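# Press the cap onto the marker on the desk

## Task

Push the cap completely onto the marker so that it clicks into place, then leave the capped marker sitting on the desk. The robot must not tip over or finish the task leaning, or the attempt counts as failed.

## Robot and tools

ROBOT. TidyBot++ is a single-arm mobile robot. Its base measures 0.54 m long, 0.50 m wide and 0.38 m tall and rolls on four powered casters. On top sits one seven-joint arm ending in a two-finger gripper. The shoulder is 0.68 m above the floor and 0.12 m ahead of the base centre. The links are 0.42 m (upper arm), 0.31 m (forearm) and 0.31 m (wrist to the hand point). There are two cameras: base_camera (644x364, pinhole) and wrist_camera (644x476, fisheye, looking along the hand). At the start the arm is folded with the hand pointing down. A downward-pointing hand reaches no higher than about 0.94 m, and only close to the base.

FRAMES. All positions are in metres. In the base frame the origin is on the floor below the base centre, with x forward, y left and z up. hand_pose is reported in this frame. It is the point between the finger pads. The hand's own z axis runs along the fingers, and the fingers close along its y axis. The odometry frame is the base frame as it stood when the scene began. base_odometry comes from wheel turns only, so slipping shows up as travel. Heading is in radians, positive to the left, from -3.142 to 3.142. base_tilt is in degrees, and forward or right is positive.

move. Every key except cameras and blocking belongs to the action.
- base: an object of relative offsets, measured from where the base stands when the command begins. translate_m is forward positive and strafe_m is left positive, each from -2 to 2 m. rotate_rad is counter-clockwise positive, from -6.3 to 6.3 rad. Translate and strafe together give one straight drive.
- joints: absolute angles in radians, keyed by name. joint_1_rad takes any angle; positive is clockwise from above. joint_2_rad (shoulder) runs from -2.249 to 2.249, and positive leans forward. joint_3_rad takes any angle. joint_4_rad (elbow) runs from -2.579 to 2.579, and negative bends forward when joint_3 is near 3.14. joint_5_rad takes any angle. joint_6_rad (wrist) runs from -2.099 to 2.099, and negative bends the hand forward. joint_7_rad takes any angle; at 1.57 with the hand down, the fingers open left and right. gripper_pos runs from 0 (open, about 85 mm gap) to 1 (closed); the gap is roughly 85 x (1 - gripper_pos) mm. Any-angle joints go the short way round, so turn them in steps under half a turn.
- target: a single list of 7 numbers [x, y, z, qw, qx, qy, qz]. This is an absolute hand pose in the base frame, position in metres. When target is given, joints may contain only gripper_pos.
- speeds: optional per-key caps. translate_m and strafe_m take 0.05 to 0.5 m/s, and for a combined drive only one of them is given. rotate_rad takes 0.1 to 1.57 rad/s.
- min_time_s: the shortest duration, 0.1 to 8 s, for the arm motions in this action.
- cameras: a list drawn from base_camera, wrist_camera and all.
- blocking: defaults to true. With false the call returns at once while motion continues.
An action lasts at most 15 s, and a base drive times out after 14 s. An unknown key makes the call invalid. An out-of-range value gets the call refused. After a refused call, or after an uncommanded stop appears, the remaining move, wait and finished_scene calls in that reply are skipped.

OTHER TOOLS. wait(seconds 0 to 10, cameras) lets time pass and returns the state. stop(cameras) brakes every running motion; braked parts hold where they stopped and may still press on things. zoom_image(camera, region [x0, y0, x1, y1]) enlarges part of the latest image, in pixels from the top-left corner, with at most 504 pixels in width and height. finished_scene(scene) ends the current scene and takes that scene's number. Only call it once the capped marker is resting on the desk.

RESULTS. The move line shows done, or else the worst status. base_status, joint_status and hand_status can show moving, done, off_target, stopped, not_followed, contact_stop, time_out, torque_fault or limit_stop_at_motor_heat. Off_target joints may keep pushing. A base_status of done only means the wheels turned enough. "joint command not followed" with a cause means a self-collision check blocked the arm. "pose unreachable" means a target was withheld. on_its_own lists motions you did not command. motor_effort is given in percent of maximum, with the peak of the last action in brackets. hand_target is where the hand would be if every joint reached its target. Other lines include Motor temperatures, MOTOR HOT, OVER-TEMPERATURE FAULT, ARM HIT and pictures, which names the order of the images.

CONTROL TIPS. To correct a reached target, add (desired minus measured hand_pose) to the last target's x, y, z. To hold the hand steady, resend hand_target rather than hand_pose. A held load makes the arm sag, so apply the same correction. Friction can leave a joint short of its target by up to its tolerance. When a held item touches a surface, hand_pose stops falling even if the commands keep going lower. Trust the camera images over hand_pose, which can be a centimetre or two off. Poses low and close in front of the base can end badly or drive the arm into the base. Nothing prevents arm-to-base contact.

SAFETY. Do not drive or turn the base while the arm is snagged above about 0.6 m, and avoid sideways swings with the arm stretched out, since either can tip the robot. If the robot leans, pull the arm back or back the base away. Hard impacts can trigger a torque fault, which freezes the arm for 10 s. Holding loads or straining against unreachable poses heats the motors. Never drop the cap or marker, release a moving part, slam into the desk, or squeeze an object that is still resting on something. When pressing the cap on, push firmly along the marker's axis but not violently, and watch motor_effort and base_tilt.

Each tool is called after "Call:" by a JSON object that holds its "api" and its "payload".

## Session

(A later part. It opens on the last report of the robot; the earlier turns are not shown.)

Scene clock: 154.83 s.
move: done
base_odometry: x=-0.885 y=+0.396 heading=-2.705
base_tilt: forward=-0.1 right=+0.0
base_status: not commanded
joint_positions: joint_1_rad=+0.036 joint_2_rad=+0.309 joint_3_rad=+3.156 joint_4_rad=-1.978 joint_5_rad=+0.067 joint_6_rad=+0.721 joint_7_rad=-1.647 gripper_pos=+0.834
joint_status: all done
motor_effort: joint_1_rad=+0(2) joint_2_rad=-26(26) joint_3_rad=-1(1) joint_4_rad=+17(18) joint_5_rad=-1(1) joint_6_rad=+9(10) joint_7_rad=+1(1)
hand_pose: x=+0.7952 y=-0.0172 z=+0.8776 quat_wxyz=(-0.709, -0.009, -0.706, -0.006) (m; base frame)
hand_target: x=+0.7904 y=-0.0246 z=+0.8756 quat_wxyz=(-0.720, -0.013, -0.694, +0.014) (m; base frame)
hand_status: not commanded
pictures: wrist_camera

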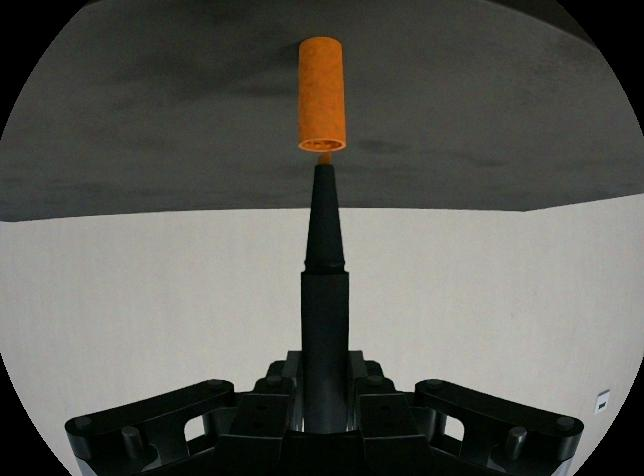

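Call:
{"api": "move", "payload": {"base": {"strafe_m": -0.0015}, "joints": {"joint_2_rad": 0.341, "joint_4_rad": -2.030, "joint_6_rad": 0.84}, "min_time_s": 1, "cameras": ["wrist_camera"]}}

Call:
{"api": "zoom_image", "payload": {"camera": "wrist_camera", "region": [240, 80, 420, 260]}}

Scene clock: 157.00 s.
move: done
base_odometry: x=-0.886 y=+0.398 heading=-2.705
base_tilt: forward=-0.1 right=+0.0
base_status: done
joint_positions: joint_1_rad=+0.036 joint_2_rad=+0.324 joint_3_rad=+3.156 joint_4_rad=-1.995 joint_5_rad=+0.067 joint_6_rad=+0.766 joint_7_rad=-1.647 gripper_pos=+0.834
joint_status: all done
motor_effort: joint_1_rad=+0(2) joint_2_rad=-25(27) joint_3_rad=-1(2) joint_4_rad=+17(18) joint_5_rad=+0(1) joint_6_rad=+8(9) joint_7_rad=+1(1)
hand_pose: x=+0.7943 y=-0.0165 z=+0.8719 quat_wxyz=(-0.713, -0.009, -0.701, -0.007) (m; base frame)
hand_target: x=+0.7893 y=-0.0246 z=+0.8652 quat_wxyz=(-0.721, -0.013, -0.693, +0.014) (m; base frame)
hand_status: not commanded
pictures: wrist_camera

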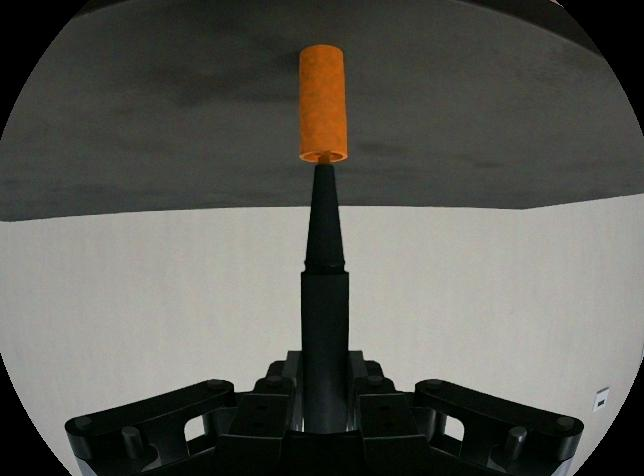

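Scaled by 2.800.

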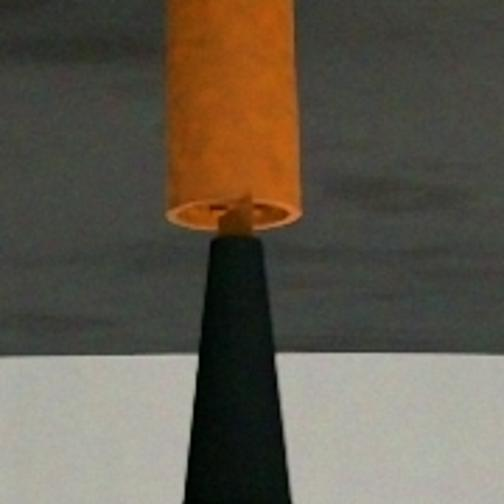

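Call:
{"api": "zoom_image", "payload": {"camera": "wrist_camera", "region": [294, 135, 354, 180]}}

Scaled by 8.400.

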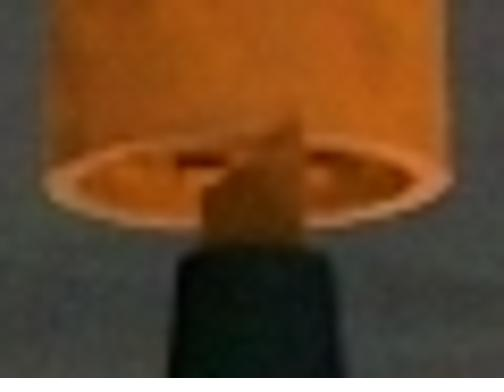

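Call:
{"api": "move", "payload": {"joints": {"joint_2_rad": 0.30}, "cameras": ["wrist_camera"]}}

Call:
{"api": "move", "payload": {"base": {"translate_m": 0.009}, "cameras": ["wrist_camera"]}}

Call:
{"api": "zoom_image", "payload": {"camera": "wrist_camera", "region": [280, 90, 370, 180]}}

Scene clock: 165.43 s.
move: done
base_odometry: x=-0.886 y=+0.398 heading=-2.705
base_tilt: forward=-0.1 right=+0.0
base_status: not commanded
joint_positions: joint_1_rad=+0.036 joint_2_rad=+0.319 joint_3_rad=+3.156 joint_4_rad=-1.997 joint_5_rad=+0.067 joint_6_rad=+0.767 joint_7_rad=-1.647 gripper_pos=+0.834
joint_status: all done
motor_effort: joint_1_rad=+0(1) joint_2_rad=-25(27) joint_3_rad=-1(1) joint_4_rad=+17(17) joint_5_rad=+0(1) joint_6_rad=+8(9) joint_7_rad=+1(1)
hand_pose: x=+0.7930 y=-0.0164 z=+0.8743 quat_wxyz=(-0.714, -0.009, -0.700, -0.007) (m; base frame)
hand_target: x=+0.7812 y=-0.0243 z=+0.8925 quat_wxyz=(-0.735, -0.013, -0.678, +0.014) (m; base frame)
hand_status: not commanded
pictures: wrist_camera

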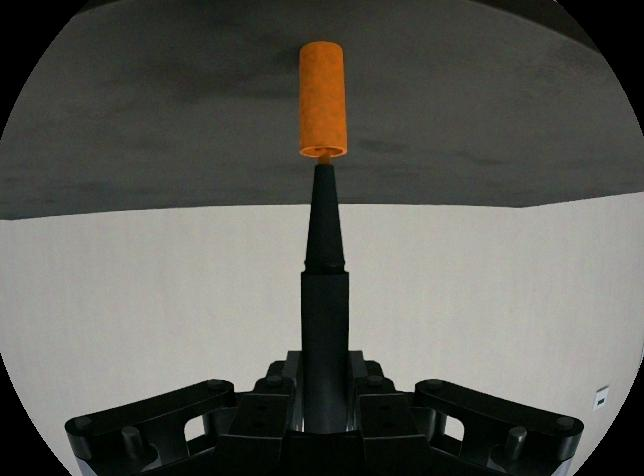

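Scene clock: 166.07 s.
move: done
base_odometry: x=-0.894 y=+0.394 heading=-2.705
base_tilt: forward=-0.1 right=+0.0
base_status: done
joint_positions: joint_1_rad=+0.036 joint_2_rad=+0.318 joint_3_rad=+3.156 joint_4_rad=-2.000 joint_5_rad=+0.067 joint_6_rad=+0.768 joint_7_rad=-1.647 gripper_pos=+0.834
joint_status: not commanded
motor_effort: joint_1_rad=+1(2) joint_2_rad=-26(29) joint_3_rad=-1(1) joint_4_rad=+17(18) joint_5_rad=+0(1) joint_6_rad=+9(9) joint_7_rad=+1(1)
hand_pose: x=+0.7923 y=-0.0164 z=+0.8735 quat_wxyz=(-0.714, -0.009, -0.700, -0.007) (m; base frame)
hand_target: x=+0.7812 y=-0.0243 z=+0.8925 quat_wxyz=(-0.735, -0.013, -0.678, +0.014) (m; base frame)
hand_status: not commanded
pictures: wrist_camera

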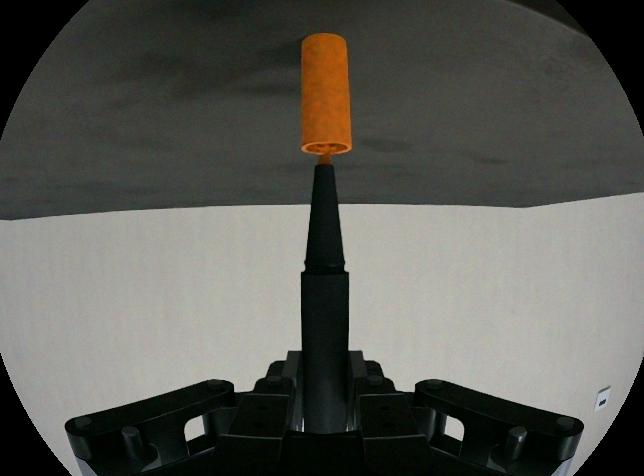

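Scaled by 5.600.

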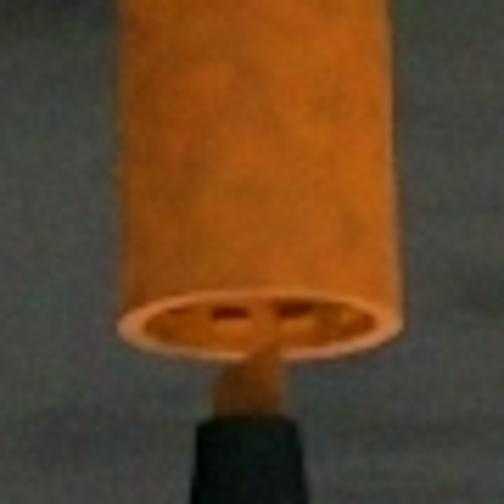

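Call:
{"api": "move", "payload": {"joints": {"joint_2_rad": 0.34, "joint_4_rad": -2.034, "joint_6_rad": 0.845}, "cameras": ["wrist_camera"]}}

Call:
{"api": "zoom_image", "payload": {"camera": "wrist_camera", "region": [280, 100, 370, 190]}}

Scene clock: 168.47 s.
move: done
base_odometry: x=-0.894 y=+0.394 heading=-2.705
base_tilt: forward=-0.1 right=+0.0
base_status: not commanded
joint_positions: joint_1_rad=+0.036 joint_2_rad=+0.335 joint_3_rad=+3.156 joint_4_rad=-2.003 joint_5_rad=+0.067 joint_6_rad=+0.772 joint_7_rad=-1.647 gripper_pos=+0.834
joint_status: all done
motor_effort: joint_1_rad=+0(1) joint_2_rad=-26(28) joint_3_rad=-1(1) joint_4_rad=+17(18) joint_5_rad=+0(1) joint_6_rad=+9(9) joint_7_rad=+1(1)
hand_pose: x=+0.7947 y=-0.0164 z=+0.8616 quat_wxyz=(-0.708, -0.009, -0.706, -0.007) (m; base frame)
hand_target: x=+0.7882 y=-0.0245 z=+0.8653 quat_wxyz=(-0.722, -0.013, -0.692, +0.014) (m; base frame)
hand_status: not commanded
pictures: wrist_camera

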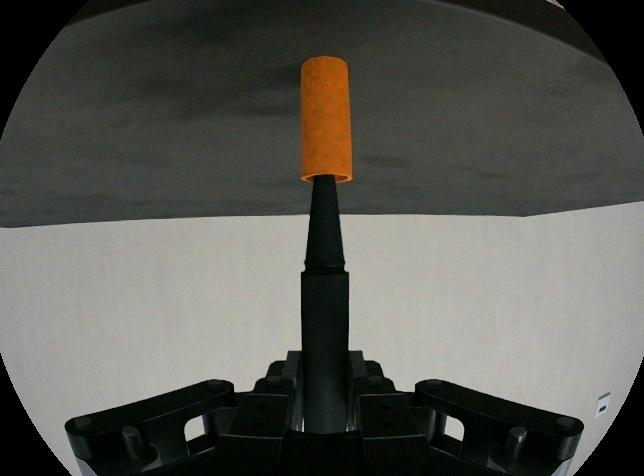

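Scaled by 5.600.

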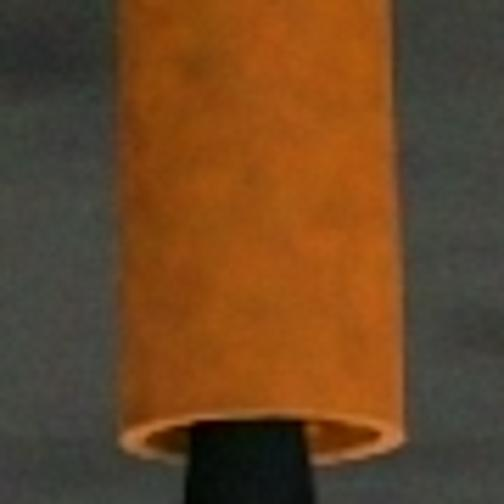

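Call:
{"api": "move", "payload": {"joints": {"joint_2_rad": 0.365, "joint_4_rad": -2.064, "joint_6_rad": 0.90}, "base": {"strafe_m": 0.001}, "min_time_s": 1, "cameras": ["wrist_camera"]}}

Call:
{"api": "zoom_image", "payload": {"camera": "wrist_camera", "region": [260, 160, 390, 290]}}

Scene clock: 170.97 s.
move: done
base_odometry: x=-0.894 y=+0.393 heading=-2.705
base_tilt: forward=-0.1 right=+0.0
base_status: done
joint_positions: joint_1_rad=+0.036 joint_2_rad=+0.352 joint_3_rad=+3.155 joint_4_rad=-2.033 joint_5_rad=+0.067 joint_6_rad=+0.823 joint_7_rad=-1.647 gripper_pos=+0.834
joint_status: all done
motor_effort: joint_1_rad=+1(3) joint_2_rad=-26(27) joint_3_rad=-1(2) joint_4_rad=+16(18) joint_5_rad=+0(1) joint_6_rad=+9(9) joint_7_rad=+1(1)
hand_pose: x=+0.7910 y=-0.0154 z=+0.8508 quat_wxyz=(-0.710, -0.009, -0.704, -0.009) (m; base frame)
hand_target: x=+0.7853 y=-0.0244 z=+0.8500 quat_wxyz=(-0.722, -0.013, -0.692, +0.014) (m; base frame)
hand_status: not commanded
pictures: wrist_camera

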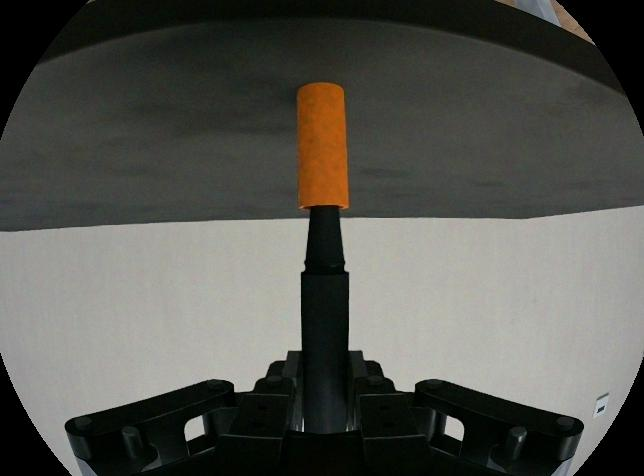

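Scaled by 3.877.

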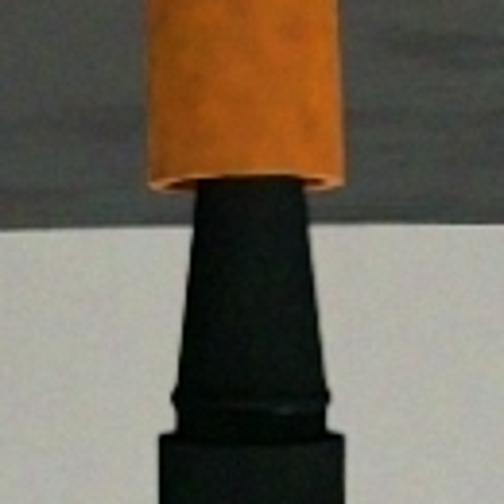

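Call:
{"api": "move", "payload": {"joints": {"joint_2_rad": 0.382, "joint_4_rad": -2.083, "joint_6_rad": 0.937}, "min_time_s": 1}}

Call:
{"api": "move", "payload": {"joints": {"joint_2_rad": 0.40, "joint_4_rad": -2.102, "joint_6_rad": 0.972}, "min_time_s": 1, "cameras": ["wrist_camera"]}}

Call:
{"api": "zoom_image", "payload": {"camera": "wrist_camera", "region": [260, 180, 390, 310]}}

Scene clock: 173.87 s.
move: done
base_odometry: x=-0.894 y=+0.393 heading=-2.705
base_tilt: forward=-0.1 right=+0.0
base_status: not commanded
joint_positions: joint_1_rad=+0.036 joint_2_rad=+0.368 joint_3_rad=+3.155 joint_4_rad=-2.051 joint_5_rad=+0.067 joint_6_rad=+0.860 joint_7_rad=-1.647 gripper_pos=+0.834
joint_status: all done
motor_effort: joint_1_rad=+1(2) joint_2_rad=-26(27) joint_3_rad=-1(1) joint_4_rad=+15(17) joint_5_rad=+0(1) joint_6_rad=+8(9) joint_7_rad=+1(1)
hand_pose: x=+0.7893 y=-0.0148 z=+0.8415 quat_wxyz=(-0.711, -0.009, -0.704, -0.010) (m; base frame)
hand_target: x=+0.7832 y=-0.0244 z=+0.8404 quat_wxyz=(-0.722, -0.013, -0.692, +0.014) (m; base frame)
hand_status: not commanded
pictures: none

Scene clock: 175.13 s.
move: done
base_odometry: x=-0.894 y=+0.393 heading=-2.705
base_tilt: forward=-0.1 right=+0.0
base_status: not commanded
joint_positions: joint_1_rad=+0.036 joint_2_rad=+0.386 joint_3_rad=+3.155 joint_4_rad=-2.071 joint_5_rad=+0.067 joint_6_rad=+0.895 joint_7_rad=-1.647 gripper_pos=+0.834
joint_status: all done
motor_effort: joint_1_rad=+0(2) joint_2_rad=-26(27) joint_3_rad=-1(1) joint_4_rad=+15(17) joint_5_rad=+0(1) joint_6_rad=+8(9) joint_7_rad=+1(1)
hand_pose: x=+0.7874 y=-0.0142 z=+0.8304 quat_wxyz=(-0.710, -0.009, -0.704, -0.011) (m; base frame)
hand_target: x=+0.7811 y=-0.0243 z=+0.8298 quat_wxyz=(-0.721, -0.013, -0.692, +0.014) (m; base frame)
hand_status: not commanded
pictures: wrist_camera

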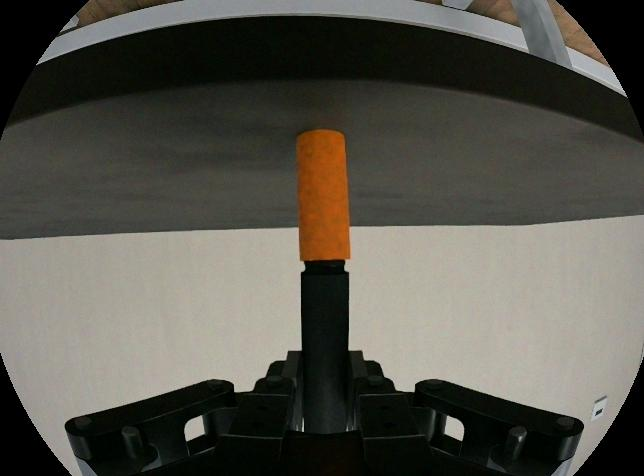

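Scaled by 3.877.

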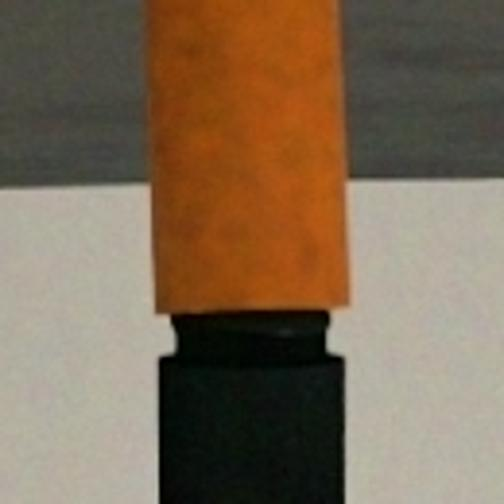

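Call:
{"api": "move", "payload": {"joints": {"joint_2_rad": 0.417, "joint_4_rad": -2.121, "joint_6_rad": 1.007}, "min_time_s": 1}}

Call:
{"api": "move", "payload": {"joints": {"joint_2_rad": 0.432, "joint_4_rad": -2.138, "joint_6_rad": 1.04}, "min_time_s": 1, "cameras": ["wrist_camera"]}}

Call:
{"api": "zoom_image", "payload": {"camera": "wrist_camera", "region": [260, 180, 390, 310]}}

Scene clock: 177.90 s.
move: done
base_odometry: x=-0.894 y=+0.393 heading=-2.705
base_tilt: forward=-0.1 right=+0.0
base_status: not commanded
joint_positions: joint_1_rad=+0.036 joint_2_rad=+0.398 joint_3_rad=+3.155 joint_4_rad=-2.086 joint_5_rad=+0.067 joint_6_rad=+0.936 joint_7_rad=-1.647 gripper_pos=+0.834
joint_status: all done
motor_effort: joint_1_rad=+0(2) joint_2_rad=-25(27) joint_3_rad=-1(1) joint_4_rad=+14(16) joint_5_rad=-1(1) joint_6_rad=+8(9) joint_7_rad=+1(1)
hand_pose: x=+0.7851 y=-0.0135 z=+0.8276 quat_wxyz=(-0.715, -0.009, -0.699, -0.013) (m; base frame)
hand_target: x=+0.7784 y=-0.0242 z=+0.8201 quat_wxyz=(-0.721, -0.013, -0.693, +0.014) (m; base frame)
hand_status: not commanded
pictures: none

Scene clock: 179.20 s.
move: done
base_odometry: x=-0.894 y=+0.393 heading=-2.705
base_tilt: forward=-0.1 right=+0.0
base_status: not commanded
joint_positions: joint_1_rad=+0.036 joint_2_rad=+0.407 joint_3_rad=+3.155 joint_4_rad=-2.100 joint_5_rad=+0.067 joint_6_rad=+0.977 joint_7_rad=-1.646 gripper_pos=+0.834
joint_status: all done
motor_effort: joint_1_rad=+0(1) joint_2_rad=-25(26) joint_3_rad=-1(1) joint_4_rad=+13(15) joint_5_rad=+0(1) joint_6_rad=+7(9) joint_7_rad=+1(1)
hand_pose: x=+0.7829 y=-0.0129 z=+0.8273 quat_wxyz=(-0.721, -0.008, -0.693, -0.014) (m; base frame)
hand_target: x=+0.7758 y=-0.0241 z=+0.8122 quat_wxyz=(-0.721, -0.013, -0.692, +0.014) (m; base frame)
hand_status: not commanded
pictures: wrist_camera

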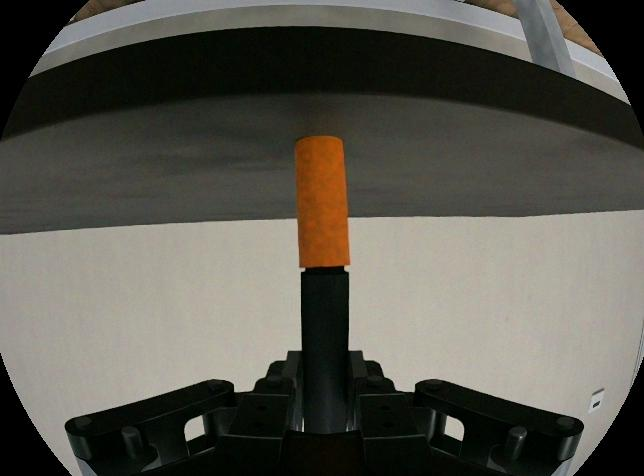

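Scaled by 3.877.

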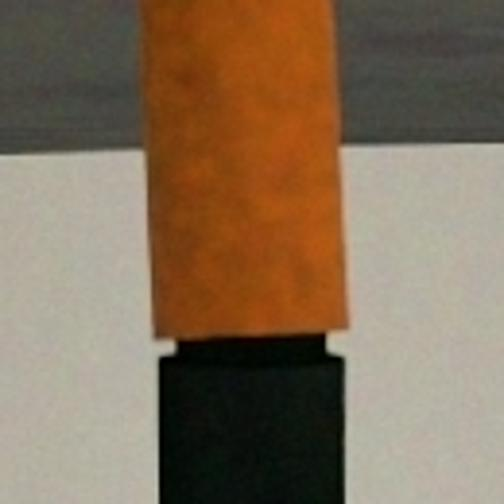

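Call:
{"api": "move", "payload": {"joints": {"joint_2_rad": 0.48, "joint_4_rad": -2.16, "joint_6_rad": 1.04}, "min_time_s": 1, "cameras": ["wrist_camera"]}}

Call:
{"api": "zoom_image", "payload": {"camera": "wrist_camera", "region": [260, 180, 390, 310]}}

Scene clock: 181.37 s.
move: done
base_odometry: x=-0.894 y=+0.393 heading=-2.705
base_tilt: forward=-0.1 right=+0.0
base_status: not commanded
joint_positions: joint_1_rad=+0.036 joint_2_rad=+0.425 joint_3_rad=+3.155 joint_4_rad=-2.103 joint_5_rad=+0.067 joint_6_rad=+1.016 joint_7_rad=-1.646 gripper_pos=+0.834
joint_status: all done
motor_effort: joint_1_rad=+1(1) joint_2_rad=-20(25) joint_3_rad=-1(1) joint_4_rad=+9(14) joint_5_rad=+0(1) joint_6_rad=+2(7) joint_7_rad=+1(1)
hand_pose: x=+0.7840 y=-0.0124 z=+0.8259 quat_wxyz=(-0.727, -0.008, -0.687, -0.015) (m; base frame)
hand_target: x=+0.7752 y=-0.0241 z=+0.7703 quat_wxyz=(-0.697, -0.014, -0.717, +0.013) (m; base frame)
hand_status: not commanded
pictures: wrist_camera

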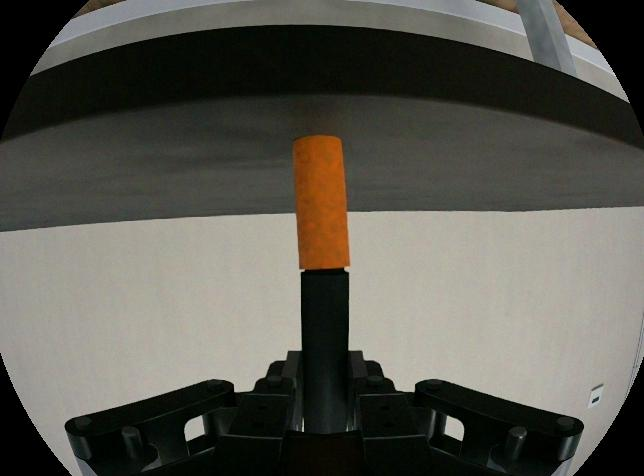

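Scaled by 3.877.

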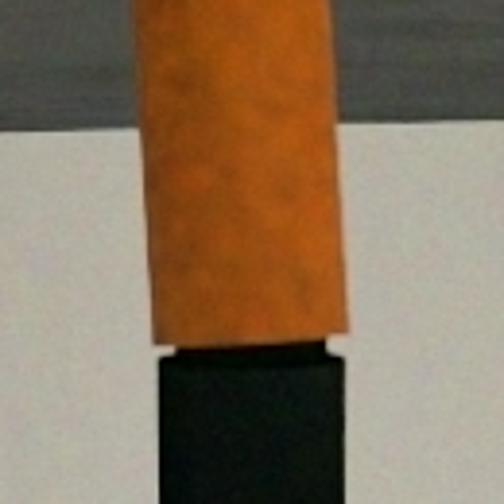

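Call:
{"api": "move", "payload": {"joints": {"joint_2_rad": 0.53, "joint_4_rad": -2.19, "joint_6_rad": 0.98}, "min_time_s": 1, "cameras": ["wrist_camera"]}}

Call:
{"api": "zoom_image", "payload": {"camera": "wrist_camera", "region": [260, 180, 390, 310]}}

Scene clock: 183.87 s.
move: off_target
base_odometry: x=-0.894 y=+0.393 heading=-2.705
base_tilt: forward=-0.1 right=+0.0
base_status: not commanded
joint_positions: joint_1_rad=+0.036 joint_2_rad=+0.427 joint_3_rad=+3.155 joint_4_rad=-2.104 joint_5_rad=+0.067 joint_6_rad=+1.017 joint_7_rad=-1.646 gripper_pos=+0.834
joint_status: joint_2_rad off_target (ended at +0.427, target +0.530); joint_4_rad off_target (ended at -2.104, target -2.190); the others done
motor_effort: joint_1_rad=+0(2) joint_2_rad=-12(20) joint_3_rad=+0(1) joint_4_rad=+3(10) joint_5_rad=+0(0) joint_6_rad=-5(5) joint_7_rad=+1(1)
hand_pose: x=+0.7841 y=-0.0124 z=+0.8246 quat_wxyz=(-0.726, -0.008, -0.687, -0.015) (m; base frame)
hand_target: x=+0.7668 y=-0.0237 z=+0.7056 quat_wxyz=(-0.645, -0.015, -0.764, +0.012) (m; base frame)
hand_status: not commanded
pictures: wrist_camera

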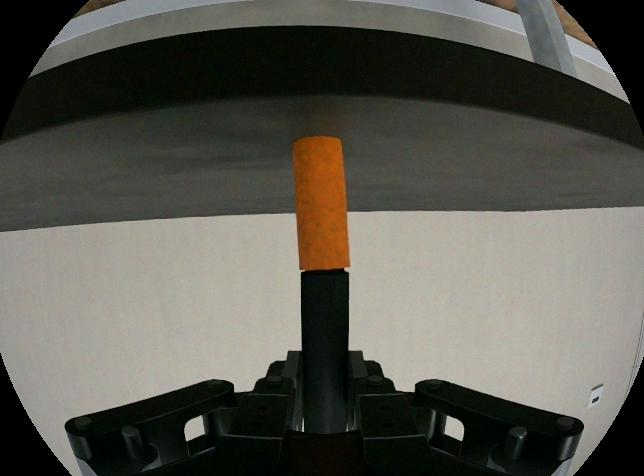

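Scaled by 3.877.

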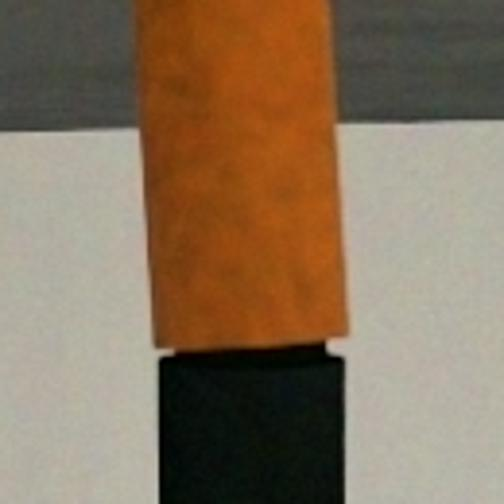

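Call:
{"api": "move", "payload": {"joints": {"joint_2_rad": 0.61, "joint_4_rad": -2.25, "joint_6_rad": 0.92, "joint_7_rad": -1.54}, "min_time_s": 1.5, "cameras": ["wrist_camera"]}}

Call:
{"api": "zoom_image", "payload": {"camera": "wrist_camera", "region": [260, 180, 390, 310]}}

Scene clock: 186.63 s.
move: off_target
base_odometry: x=-0.894 y=+0.393 heading=-2.705
base_tilt: forward=-0.2 right=+0.0
base_status: not commanded
joint_positions: joint_1_rad=+0.037 joint_2_rad=+0.436 joint_3_rad=+3.154 joint_4_rad=-2.106 joint_5_rad=+0.062 joint_6_rad=+1.029 joint_7_rad=-1.620 gripper_pos=+0.834
joint_status: joint_2_rad off_target (ended at +0.436, target +0.610); joint_4_rad off_target (ended at -2.106, target -2.250); the others done
motor_effort: joint_1_rad=+3(3) joint_2_rad=-1(15) joint_3_rad=+1(3) joint_4_rad=-8(8) joint_5_rad=+0(2) joint_6_rad=-16(16) joint_7_rad=+1(2)
hand_pose: x=+0.7847 y=-0.0138 z=+0.8210 quat_wxyz=(-0.727, -0.002, -0.687, -0.005) (m; base frame)
hand_target: x=+0.7373 y=-0.0225 z=+0.6124 quat_wxyz=(-0.565, -0.004, -0.825, +0.019) (m; base frame)
hand_status: not commanded
pictures: wrist_camera

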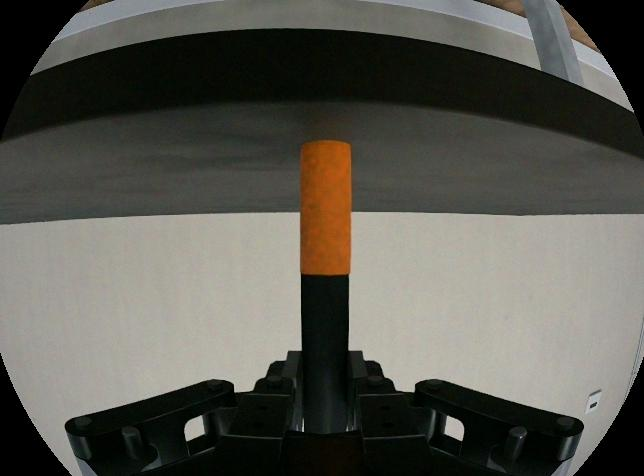

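Scaled by 3.877.

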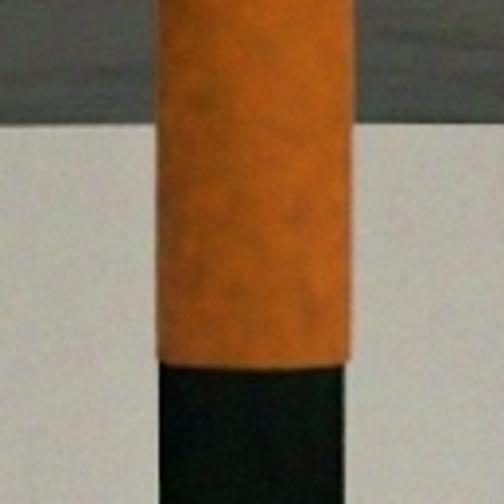

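Call:
{"api": "move", "payload": {"target": [0.785, -0.014, 0.83, 0.7071, 0, 0.7071, 0], "min_time_s": 1.5}}

Call:
{"api": "move", "payload": {"target": [0.75, -0.014, 0.93, 0.7071, 0, 0.7071, 0], "min_time_s": 2, "cameras": ["wrist_camera"]}}

Call:
{"api": "move", "payload": {"joints": {"joint_7_rad": 0.0}, "base": {"translate_m": 0.2}, "speeds": {"translate_m": 0.25}}}

Call:
{"api": "move", "payload": {"target": [0.62, 0.0, 0.86, 0, 0.7071, -0.7071, 0], "min_time_s": 3, "cameras": ["wrist_camera"]}}

Scene clock: 190.87 s.
move: done
base_odometry: x=-0.894 y=+0.393 heading=-2.705
base_tilt: forward=-0.1 right=+0.0
base_status: not commanded
joint_positions: joint_1_rad=-0.608 joint_2_rad=+0.489 joint_3_rad=+4.025 joint_4_rad=-2.106 joint_5_rad=+0.184 joint_6_rad=+0.974 joint_7_rad=-2.041 gripper_pos=+0.834
joint_status: not commanded
motor_effort: joint_1_rad=+1(4) joint_2_rad=-24(25) joint_3_rad=+6(6) joint_4_rad=+14(15) joint_5_rad=-3(4) joint_6_rad=+8(16) joint_7_rad=+1(2)
hand_pose: x=+0.7832 y=-0.0232 z=+0.8394 quat_wxyz=(-0.722, -0.005, -0.692, +0.019) (m; base frame)
hand_target: x=+0.7850 y=-0.0140 z=+0.8300 quat_wxyz=(-0.707, +0.000, -0.707, +0.000) (m; base frame)
hand_status: done (0.013 m and 3.3 deg from the pose sent, 0.009 m and 3.3 deg at the start)
pictures: none

Scene clock: 193.47 s.
move: done
base_odometry: x=-0.894 y=+0.393 heading=-2.705
base_tilt: forward=-0.1 right=+0.0
base_status: not commanded
joint_positions: joint_1_rad=-0.391 joint_2_rad=+0.156 joint_3_rad=+3.639 joint_4_rad=-2.047 joint_5_rad=+0.184 joint_6_rad=+0.630 joint_7_rad=-1.860 gripper_pos=+0.834
joint_status: not commanded
motor_effort: joint_1_rad=+0(2) joint_2_rad=-20(24) joint_3_rad=+1(6) joint_4_rad=+18(18) joint_5_rad=-1(4) joint_6_rad=+8(9) joint_7_rad=+1(1)
hand_pose: x=+0.7509 y=-0.0097 z=+0.9158 quat_wxyz=(-0.707, -0.020, -0.707, -0.026) (m; base frame)
hand_target: x=+0.7500 y=-0.0140 z=+0.9300 quat_wxyz=(-0.707, +0.000, -0.707, +0.000) (m; base frame)
hand_status: done (0.015 m and 3.7 deg from the pose sent, 0.097 m and 3.3 deg at the start)
pictures: wrist_camera

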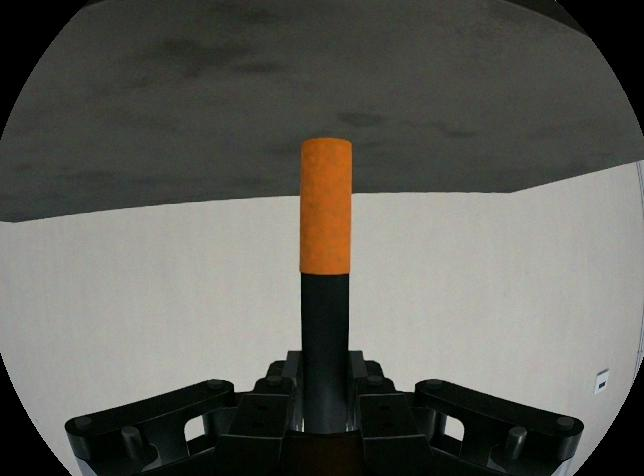

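Scene clock: 195.77 s.
move: done
base_odometry: x=-1.075 y=+0.309 heading=-2.706
base_tilt: forward=-0.1 right=+0.0
base_status: done
joint_positions: joint_1_rad=-0.391 joint_2_rad=+0.150 joint_3_rad=+3.638 joint_4_rad=-2.044 joint_5_rad=+0.184 joint_6_rad=+0.627 joint_7_rad=-0.078 gripper_pos=+0.834
joint_status: all done
motor_effort: joint_1_rad=+1(2) joint_2_rad=-20(23) joint_3_rad=+1(1) joint_4_rad=+18(19) joint_5_rad=-1(2) joint_6_rad=+8(9) joint_7_rad=+1(2)
hand_pose: x=+0.7501 y=-0.0107 z=+0.9200 quat_wxyz=(-0.466, +0.535, -0.460, +0.534) (m; base frame)
hand_target: x=+0.7500 y=-0.0140 z=+0.9300 quat_wxyz=(-0.445, +0.550, -0.445, +0.550) (m; base frame)
hand_status: not commanded
pictures: none

Scene clock: 199.47 s.
move: done
base_odometry: x=-1.075 y=+0.309 heading=-2.706
base_tilt: forward=-0.1 right=+0.0
base_status: not commanded
joint_positions: joint_1_rad=-0.120 joint_2_rad=+0.516 joint_3_rad=+3.444 joint_4_rad=-0.657 joint_5_rad=-0.080 joint_6_rad=-1.936 joint_7_rad=+0.001 gripper_pos=+0.834
joint_status: not commanded
motor_effort: joint_1_rad=+1(2) joint_2_rad=-29(30) joint_3_rad=+1(2) joint_4_rad=+14(20) joint_5_rad=+1(2) joint_6_rad=+0(9) joint_7_rad=+1(1)
hand_pose: x=+0.6279 y=-0.0217 z=+0.8617 quat_wxyz=(+0.011, +0.667, -0.744, +0.043) (m; base frame)
hand_target: x=+0.6200 y=+0.0000 z=+0.8600 quat_wxyz=(+0.000, +0.707, -0.707, +0.000) (m; base frame)
hand_status: done (0.023 m and 8.1 deg from the pose sent, 0.144 m and 90.6 deg at the start)
pictures: wrist_camera

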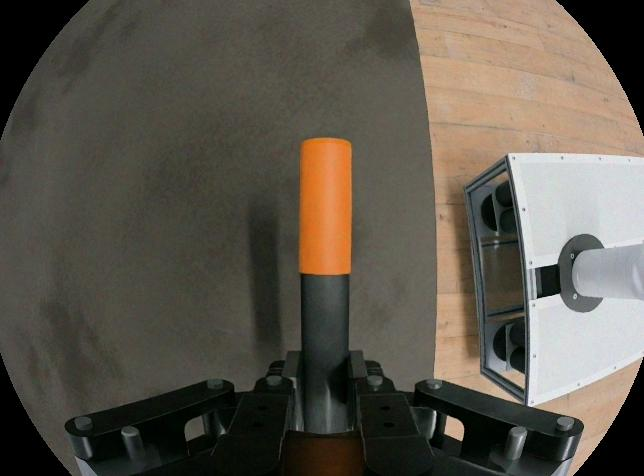

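Call:
{"api": "move", "payload": {"target": [0.63, 0.0, 0.775, -0.026, 0.7071, -0.7071, -0.026], "min_time_s": 2}}

Call:
{"api": "move", "payload": {"target": [0.63, 0.0, 0.757, -0.026, 0.7071, -0.7071, -0.026], "cameras": ["wrist_camera"]}}

Scene clock: 203.13 s.
move: done
base_odometry: x=-1.075 y=+0.309 heading=-2.706
base_tilt: forward=-0.1 right=+0.0
base_status: not commanded
joint_positions: joint_1_rad=-0.113 joint_2_rad=+0.516 joint_3_rad=+3.443 joint_4_rad=-0.954 joint_5_rad=-0.133 joint_6_rad=-1.745 joint_7_rad=+0.051 gripper_pos=+0.834
joint_status: not commanded
motor_effort: joint_1_rad=+2(2) joint_2_rad=-30(31) joint_3_rad=+1(1) joint_4_rad=+15(16) joint_5_rad=+0(1) joint_6_rad=-1(2) joint_7_rad=+1(1)
hand_pose: x=+0.6204 y=-0.0195 z=+0.7725 quat_wxyz=(+0.023, +0.676, -0.736, -0.016) (m; base frame)
hand_target: x=+0.6300 y=+0.0000 z=+0.7750 quat_wxyz=(-0.026, +0.707, -0.707, -0.026) (m; base frame)
hand_status: done (0.022 m and 7.5 deg from the pose sent, 0.089 m and 11.0 deg at the start)
pictures: none

Scene clock: 203.93 s.
move: done
base_odometry: x=-1.075 y=+0.309 heading=-2.706
base_tilt: forward=-0.1 right=+0.0
base_status: not commanded
joint_positions: joint_1_rad=-0.113 joint_2_rad=+0.516 joint_3_rad=+3.443 joint_4_rad=-1.019 joint_5_rad=-0.133 joint_6_rad=-1.684 joint_7_rad=+0.059 gripper_pos=+0.834
joint_status: not commanded
motor_effort: joint_1_rad=+0(1) joint_2_rad=-30(31) joint_3_rad=+1(1) joint_4_rad=+15(16) joint_5_rad=+0(0) joint_6_rad=-1(2) joint_7_rad=+1(1)
hand_pose: x=+0.6205 y=-0.0221 z=+0.7522 quat_wxyz=(+0.024, +0.676, -0.736, -0.018) (m; base frame)
hand_target: x=+0.6300 y=+0.0000 z=+0.7570 quat_wxyz=(-0.026, +0.707, -0.707, -0.026) (m; base frame)
hand_status: done (0.025 m and 7.6 deg from the pose sent, 0.027 m and 7.5 deg at the start)
pictures: wrist_camera

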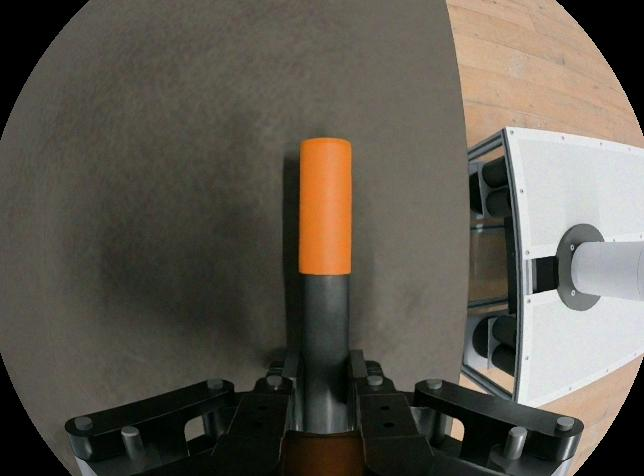

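Call:
{"api": "move", "payload": {"target": [0.63, 0.0, 0.750, -0.026, 0.7071, -0.7071, -0.026]}}

Call:
{"api": "move", "payload": {"target": [0.63, 0.0, 0.745, -0.026, 0.7071, -0.7071, -0.026], "cameras": ["wrist_camera"]}}

Scene clock: 205.53 s.
move: done
base_odometry: x=-1.075 y=+0.309 heading=-2.706
base_tilt: forward=-0.1 right=+0.0
base_status: not commanded
joint_positions: joint_1_rad=-0.113 joint_2_rad=+0.510 joint_3_rad=+3.443 joint_4_rad=-1.042 joint_5_rad=-0.134 joint_6_rad=-1.661 joint_7_rad=+0.063 gripper_pos=+0.834
joint_status: not commanded
motor_effort: joint_1_rad=+1(2) joint_2_rad=-29(30) joint_3_rad=+1(1) joint_4_rad=+15(16) joint_5_rad=+1(1) joint_6_rad=-1(2) joint_7_rad=+1(1)
hand_pose: x=+0.6208 y=-0.0227 z=+0.7482 quat_wxyz=(+0.021, +0.677, -0.736, -0.017) (m; base frame)
hand_target: x=+0.6300 y=+0.0000 z=+0.7500 quat_wxyz=(-0.026, +0.707, -0.707, -0.026) (m; base frame)
hand_status: done (0.025 m and 7.3 deg from the pose sent, 0.024 m and 7.6 deg at the start)
pictures: none

Scene clock: 206.10 s.
move: done
base_odometry: x=-1.075 y=+0.309 heading=-2.706
base_tilt: forward=-0.1 right=+0.0
base_status: not commanded
joint_positions: joint_1_rad=-0.113 joint_2_rad=+0.505 joint_3_rad=+3.443 joint_4_rad=-1.052 joint_5_rad=-0.136 joint_6_rad=-1.649 joint_7_rad=+0.067 gripper_pos=+0.834
joint_status: not commanded
motor_effort: joint_1_rad=+1(1) joint_2_rad=-27(29) joint_3_rad=+1(1) joint_4_rad=+15(15) joint_5_rad=+0(1) joint_6_rad=-1(1) joint_7_rad=+1(1)
hand_pose: x=+0.6209 y=-0.0228 z=+0.7476 quat_wxyz=(+0.017, +0.677, -0.735, -0.015) (m; base frame)
hand_target: x=+0.6300 y=+0.0000 z=+0.7450 quat_wxyz=(-0.026, +0.707, -0.707, -0.026) (m; base frame)
hand_status: done (0.025 m and 7.0 deg from the pose sent, 0.025 m and 7.3 deg at the start)
pictures: wrist_camera

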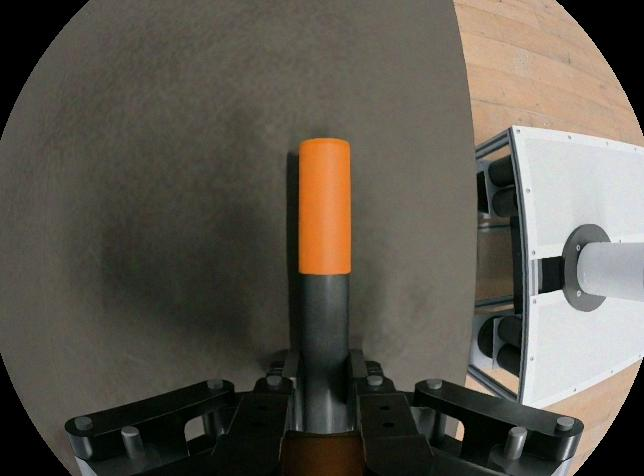

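Contact (z ~0.7476). Release.

Call:
{"api": "move", "payload": {"joints": {"gripper_pos": 0.6}}}

Call:
{"api": "move", "payload": {"target": [0.60, 0.0, 0.86, 0, 0.7071, -0.7071, 0], "min_time_s": 1.5, "cameras": ["wrist_camera"]}}

Call:
{"api": "finished_scene", "payload": {"scene": 1}}

Scene clock: 207.83 s.
move: done
base_odometry: x=-1.075 y=+0.309 heading=-2.706
base_tilt: forward=-0.1 right=+0.0
base_status: not commanded
joint_positions: joint_1_rad=-0.113 joint_2_rad=+0.505 joint_3_rad=+3.443 joint_4_rad=-1.055 joint_5_rad=-0.136 joint_6_rad=-1.645 joint_7_rad=+0.067 gripper_pos=+0.600
joint_status: all done
motor_effort: joint_1_rad=+0(1) joint_2_rad=-30(30) joint_3_rad=+1(1) joint_4_rad=+15(16) joint_5_rad=+0(1) joint_6_rad=-1(1) joint_7_rad=+1(1)
hand_pose: x=+0.6212 y=-0.0230 z=+0.7468 quat_wxyz=(+0.017, +0.677, -0.735, -0.015) (m; base frame)
hand_target: x=+0.6300 y=+0.0000 z=+0.7450 quat_wxyz=(-0.026, +0.707, -0.707, -0.026) (m; base frame)
hand_status: not commanded
pictures: none

Scene clock: 209.67 s.
move: done
base_odometry: x=-1.075 y=+0.309 heading=-2.706
base_tilt: forward=-0.1 right=+0.0
base_status: not commanded
joint_positions: joint_1_rad=-0.113 joint_2_rad=+0.494 joint_3_rad=+3.443 joint_4_rad=-0.773 joint_5_rad=-0.136 joint_6_rad=-1.887 joint_7_rad=+0.067 gripper_pos=+0.600
joint_status: not commanded
motor_effort: joint_1_rad=+1(2) joint_2_rad=-29(31) joint_3_rad=+1(1) joint_4_rad=+15(16) joint_5_rad=+0(1) joint_6_rad=-1(1) joint_7_rad=+1(1)
hand_pose: x=+0.6178 y=-0.0122 z=+0.8379 quat_wxyz=(+0.004, +0.691, -0.723, +0.005) (m; base frame)
hand_target: x=+0.6000 y=+0.0000 z=+0.8600 quat_wxyz=(+0.000, +0.707, -0.707, +0.000) (m; base frame)
hand_status: done (0.031 m and 2.7 deg from the pose sent, 0.117 m and 5.4 deg at the start)
pictures: wrist_camera

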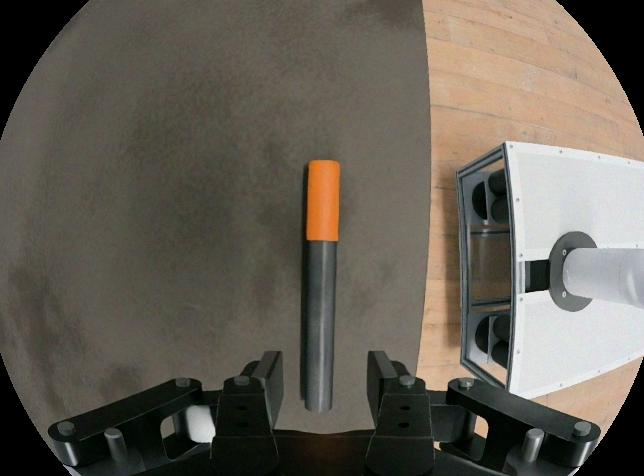

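The scene is finished: the task was done.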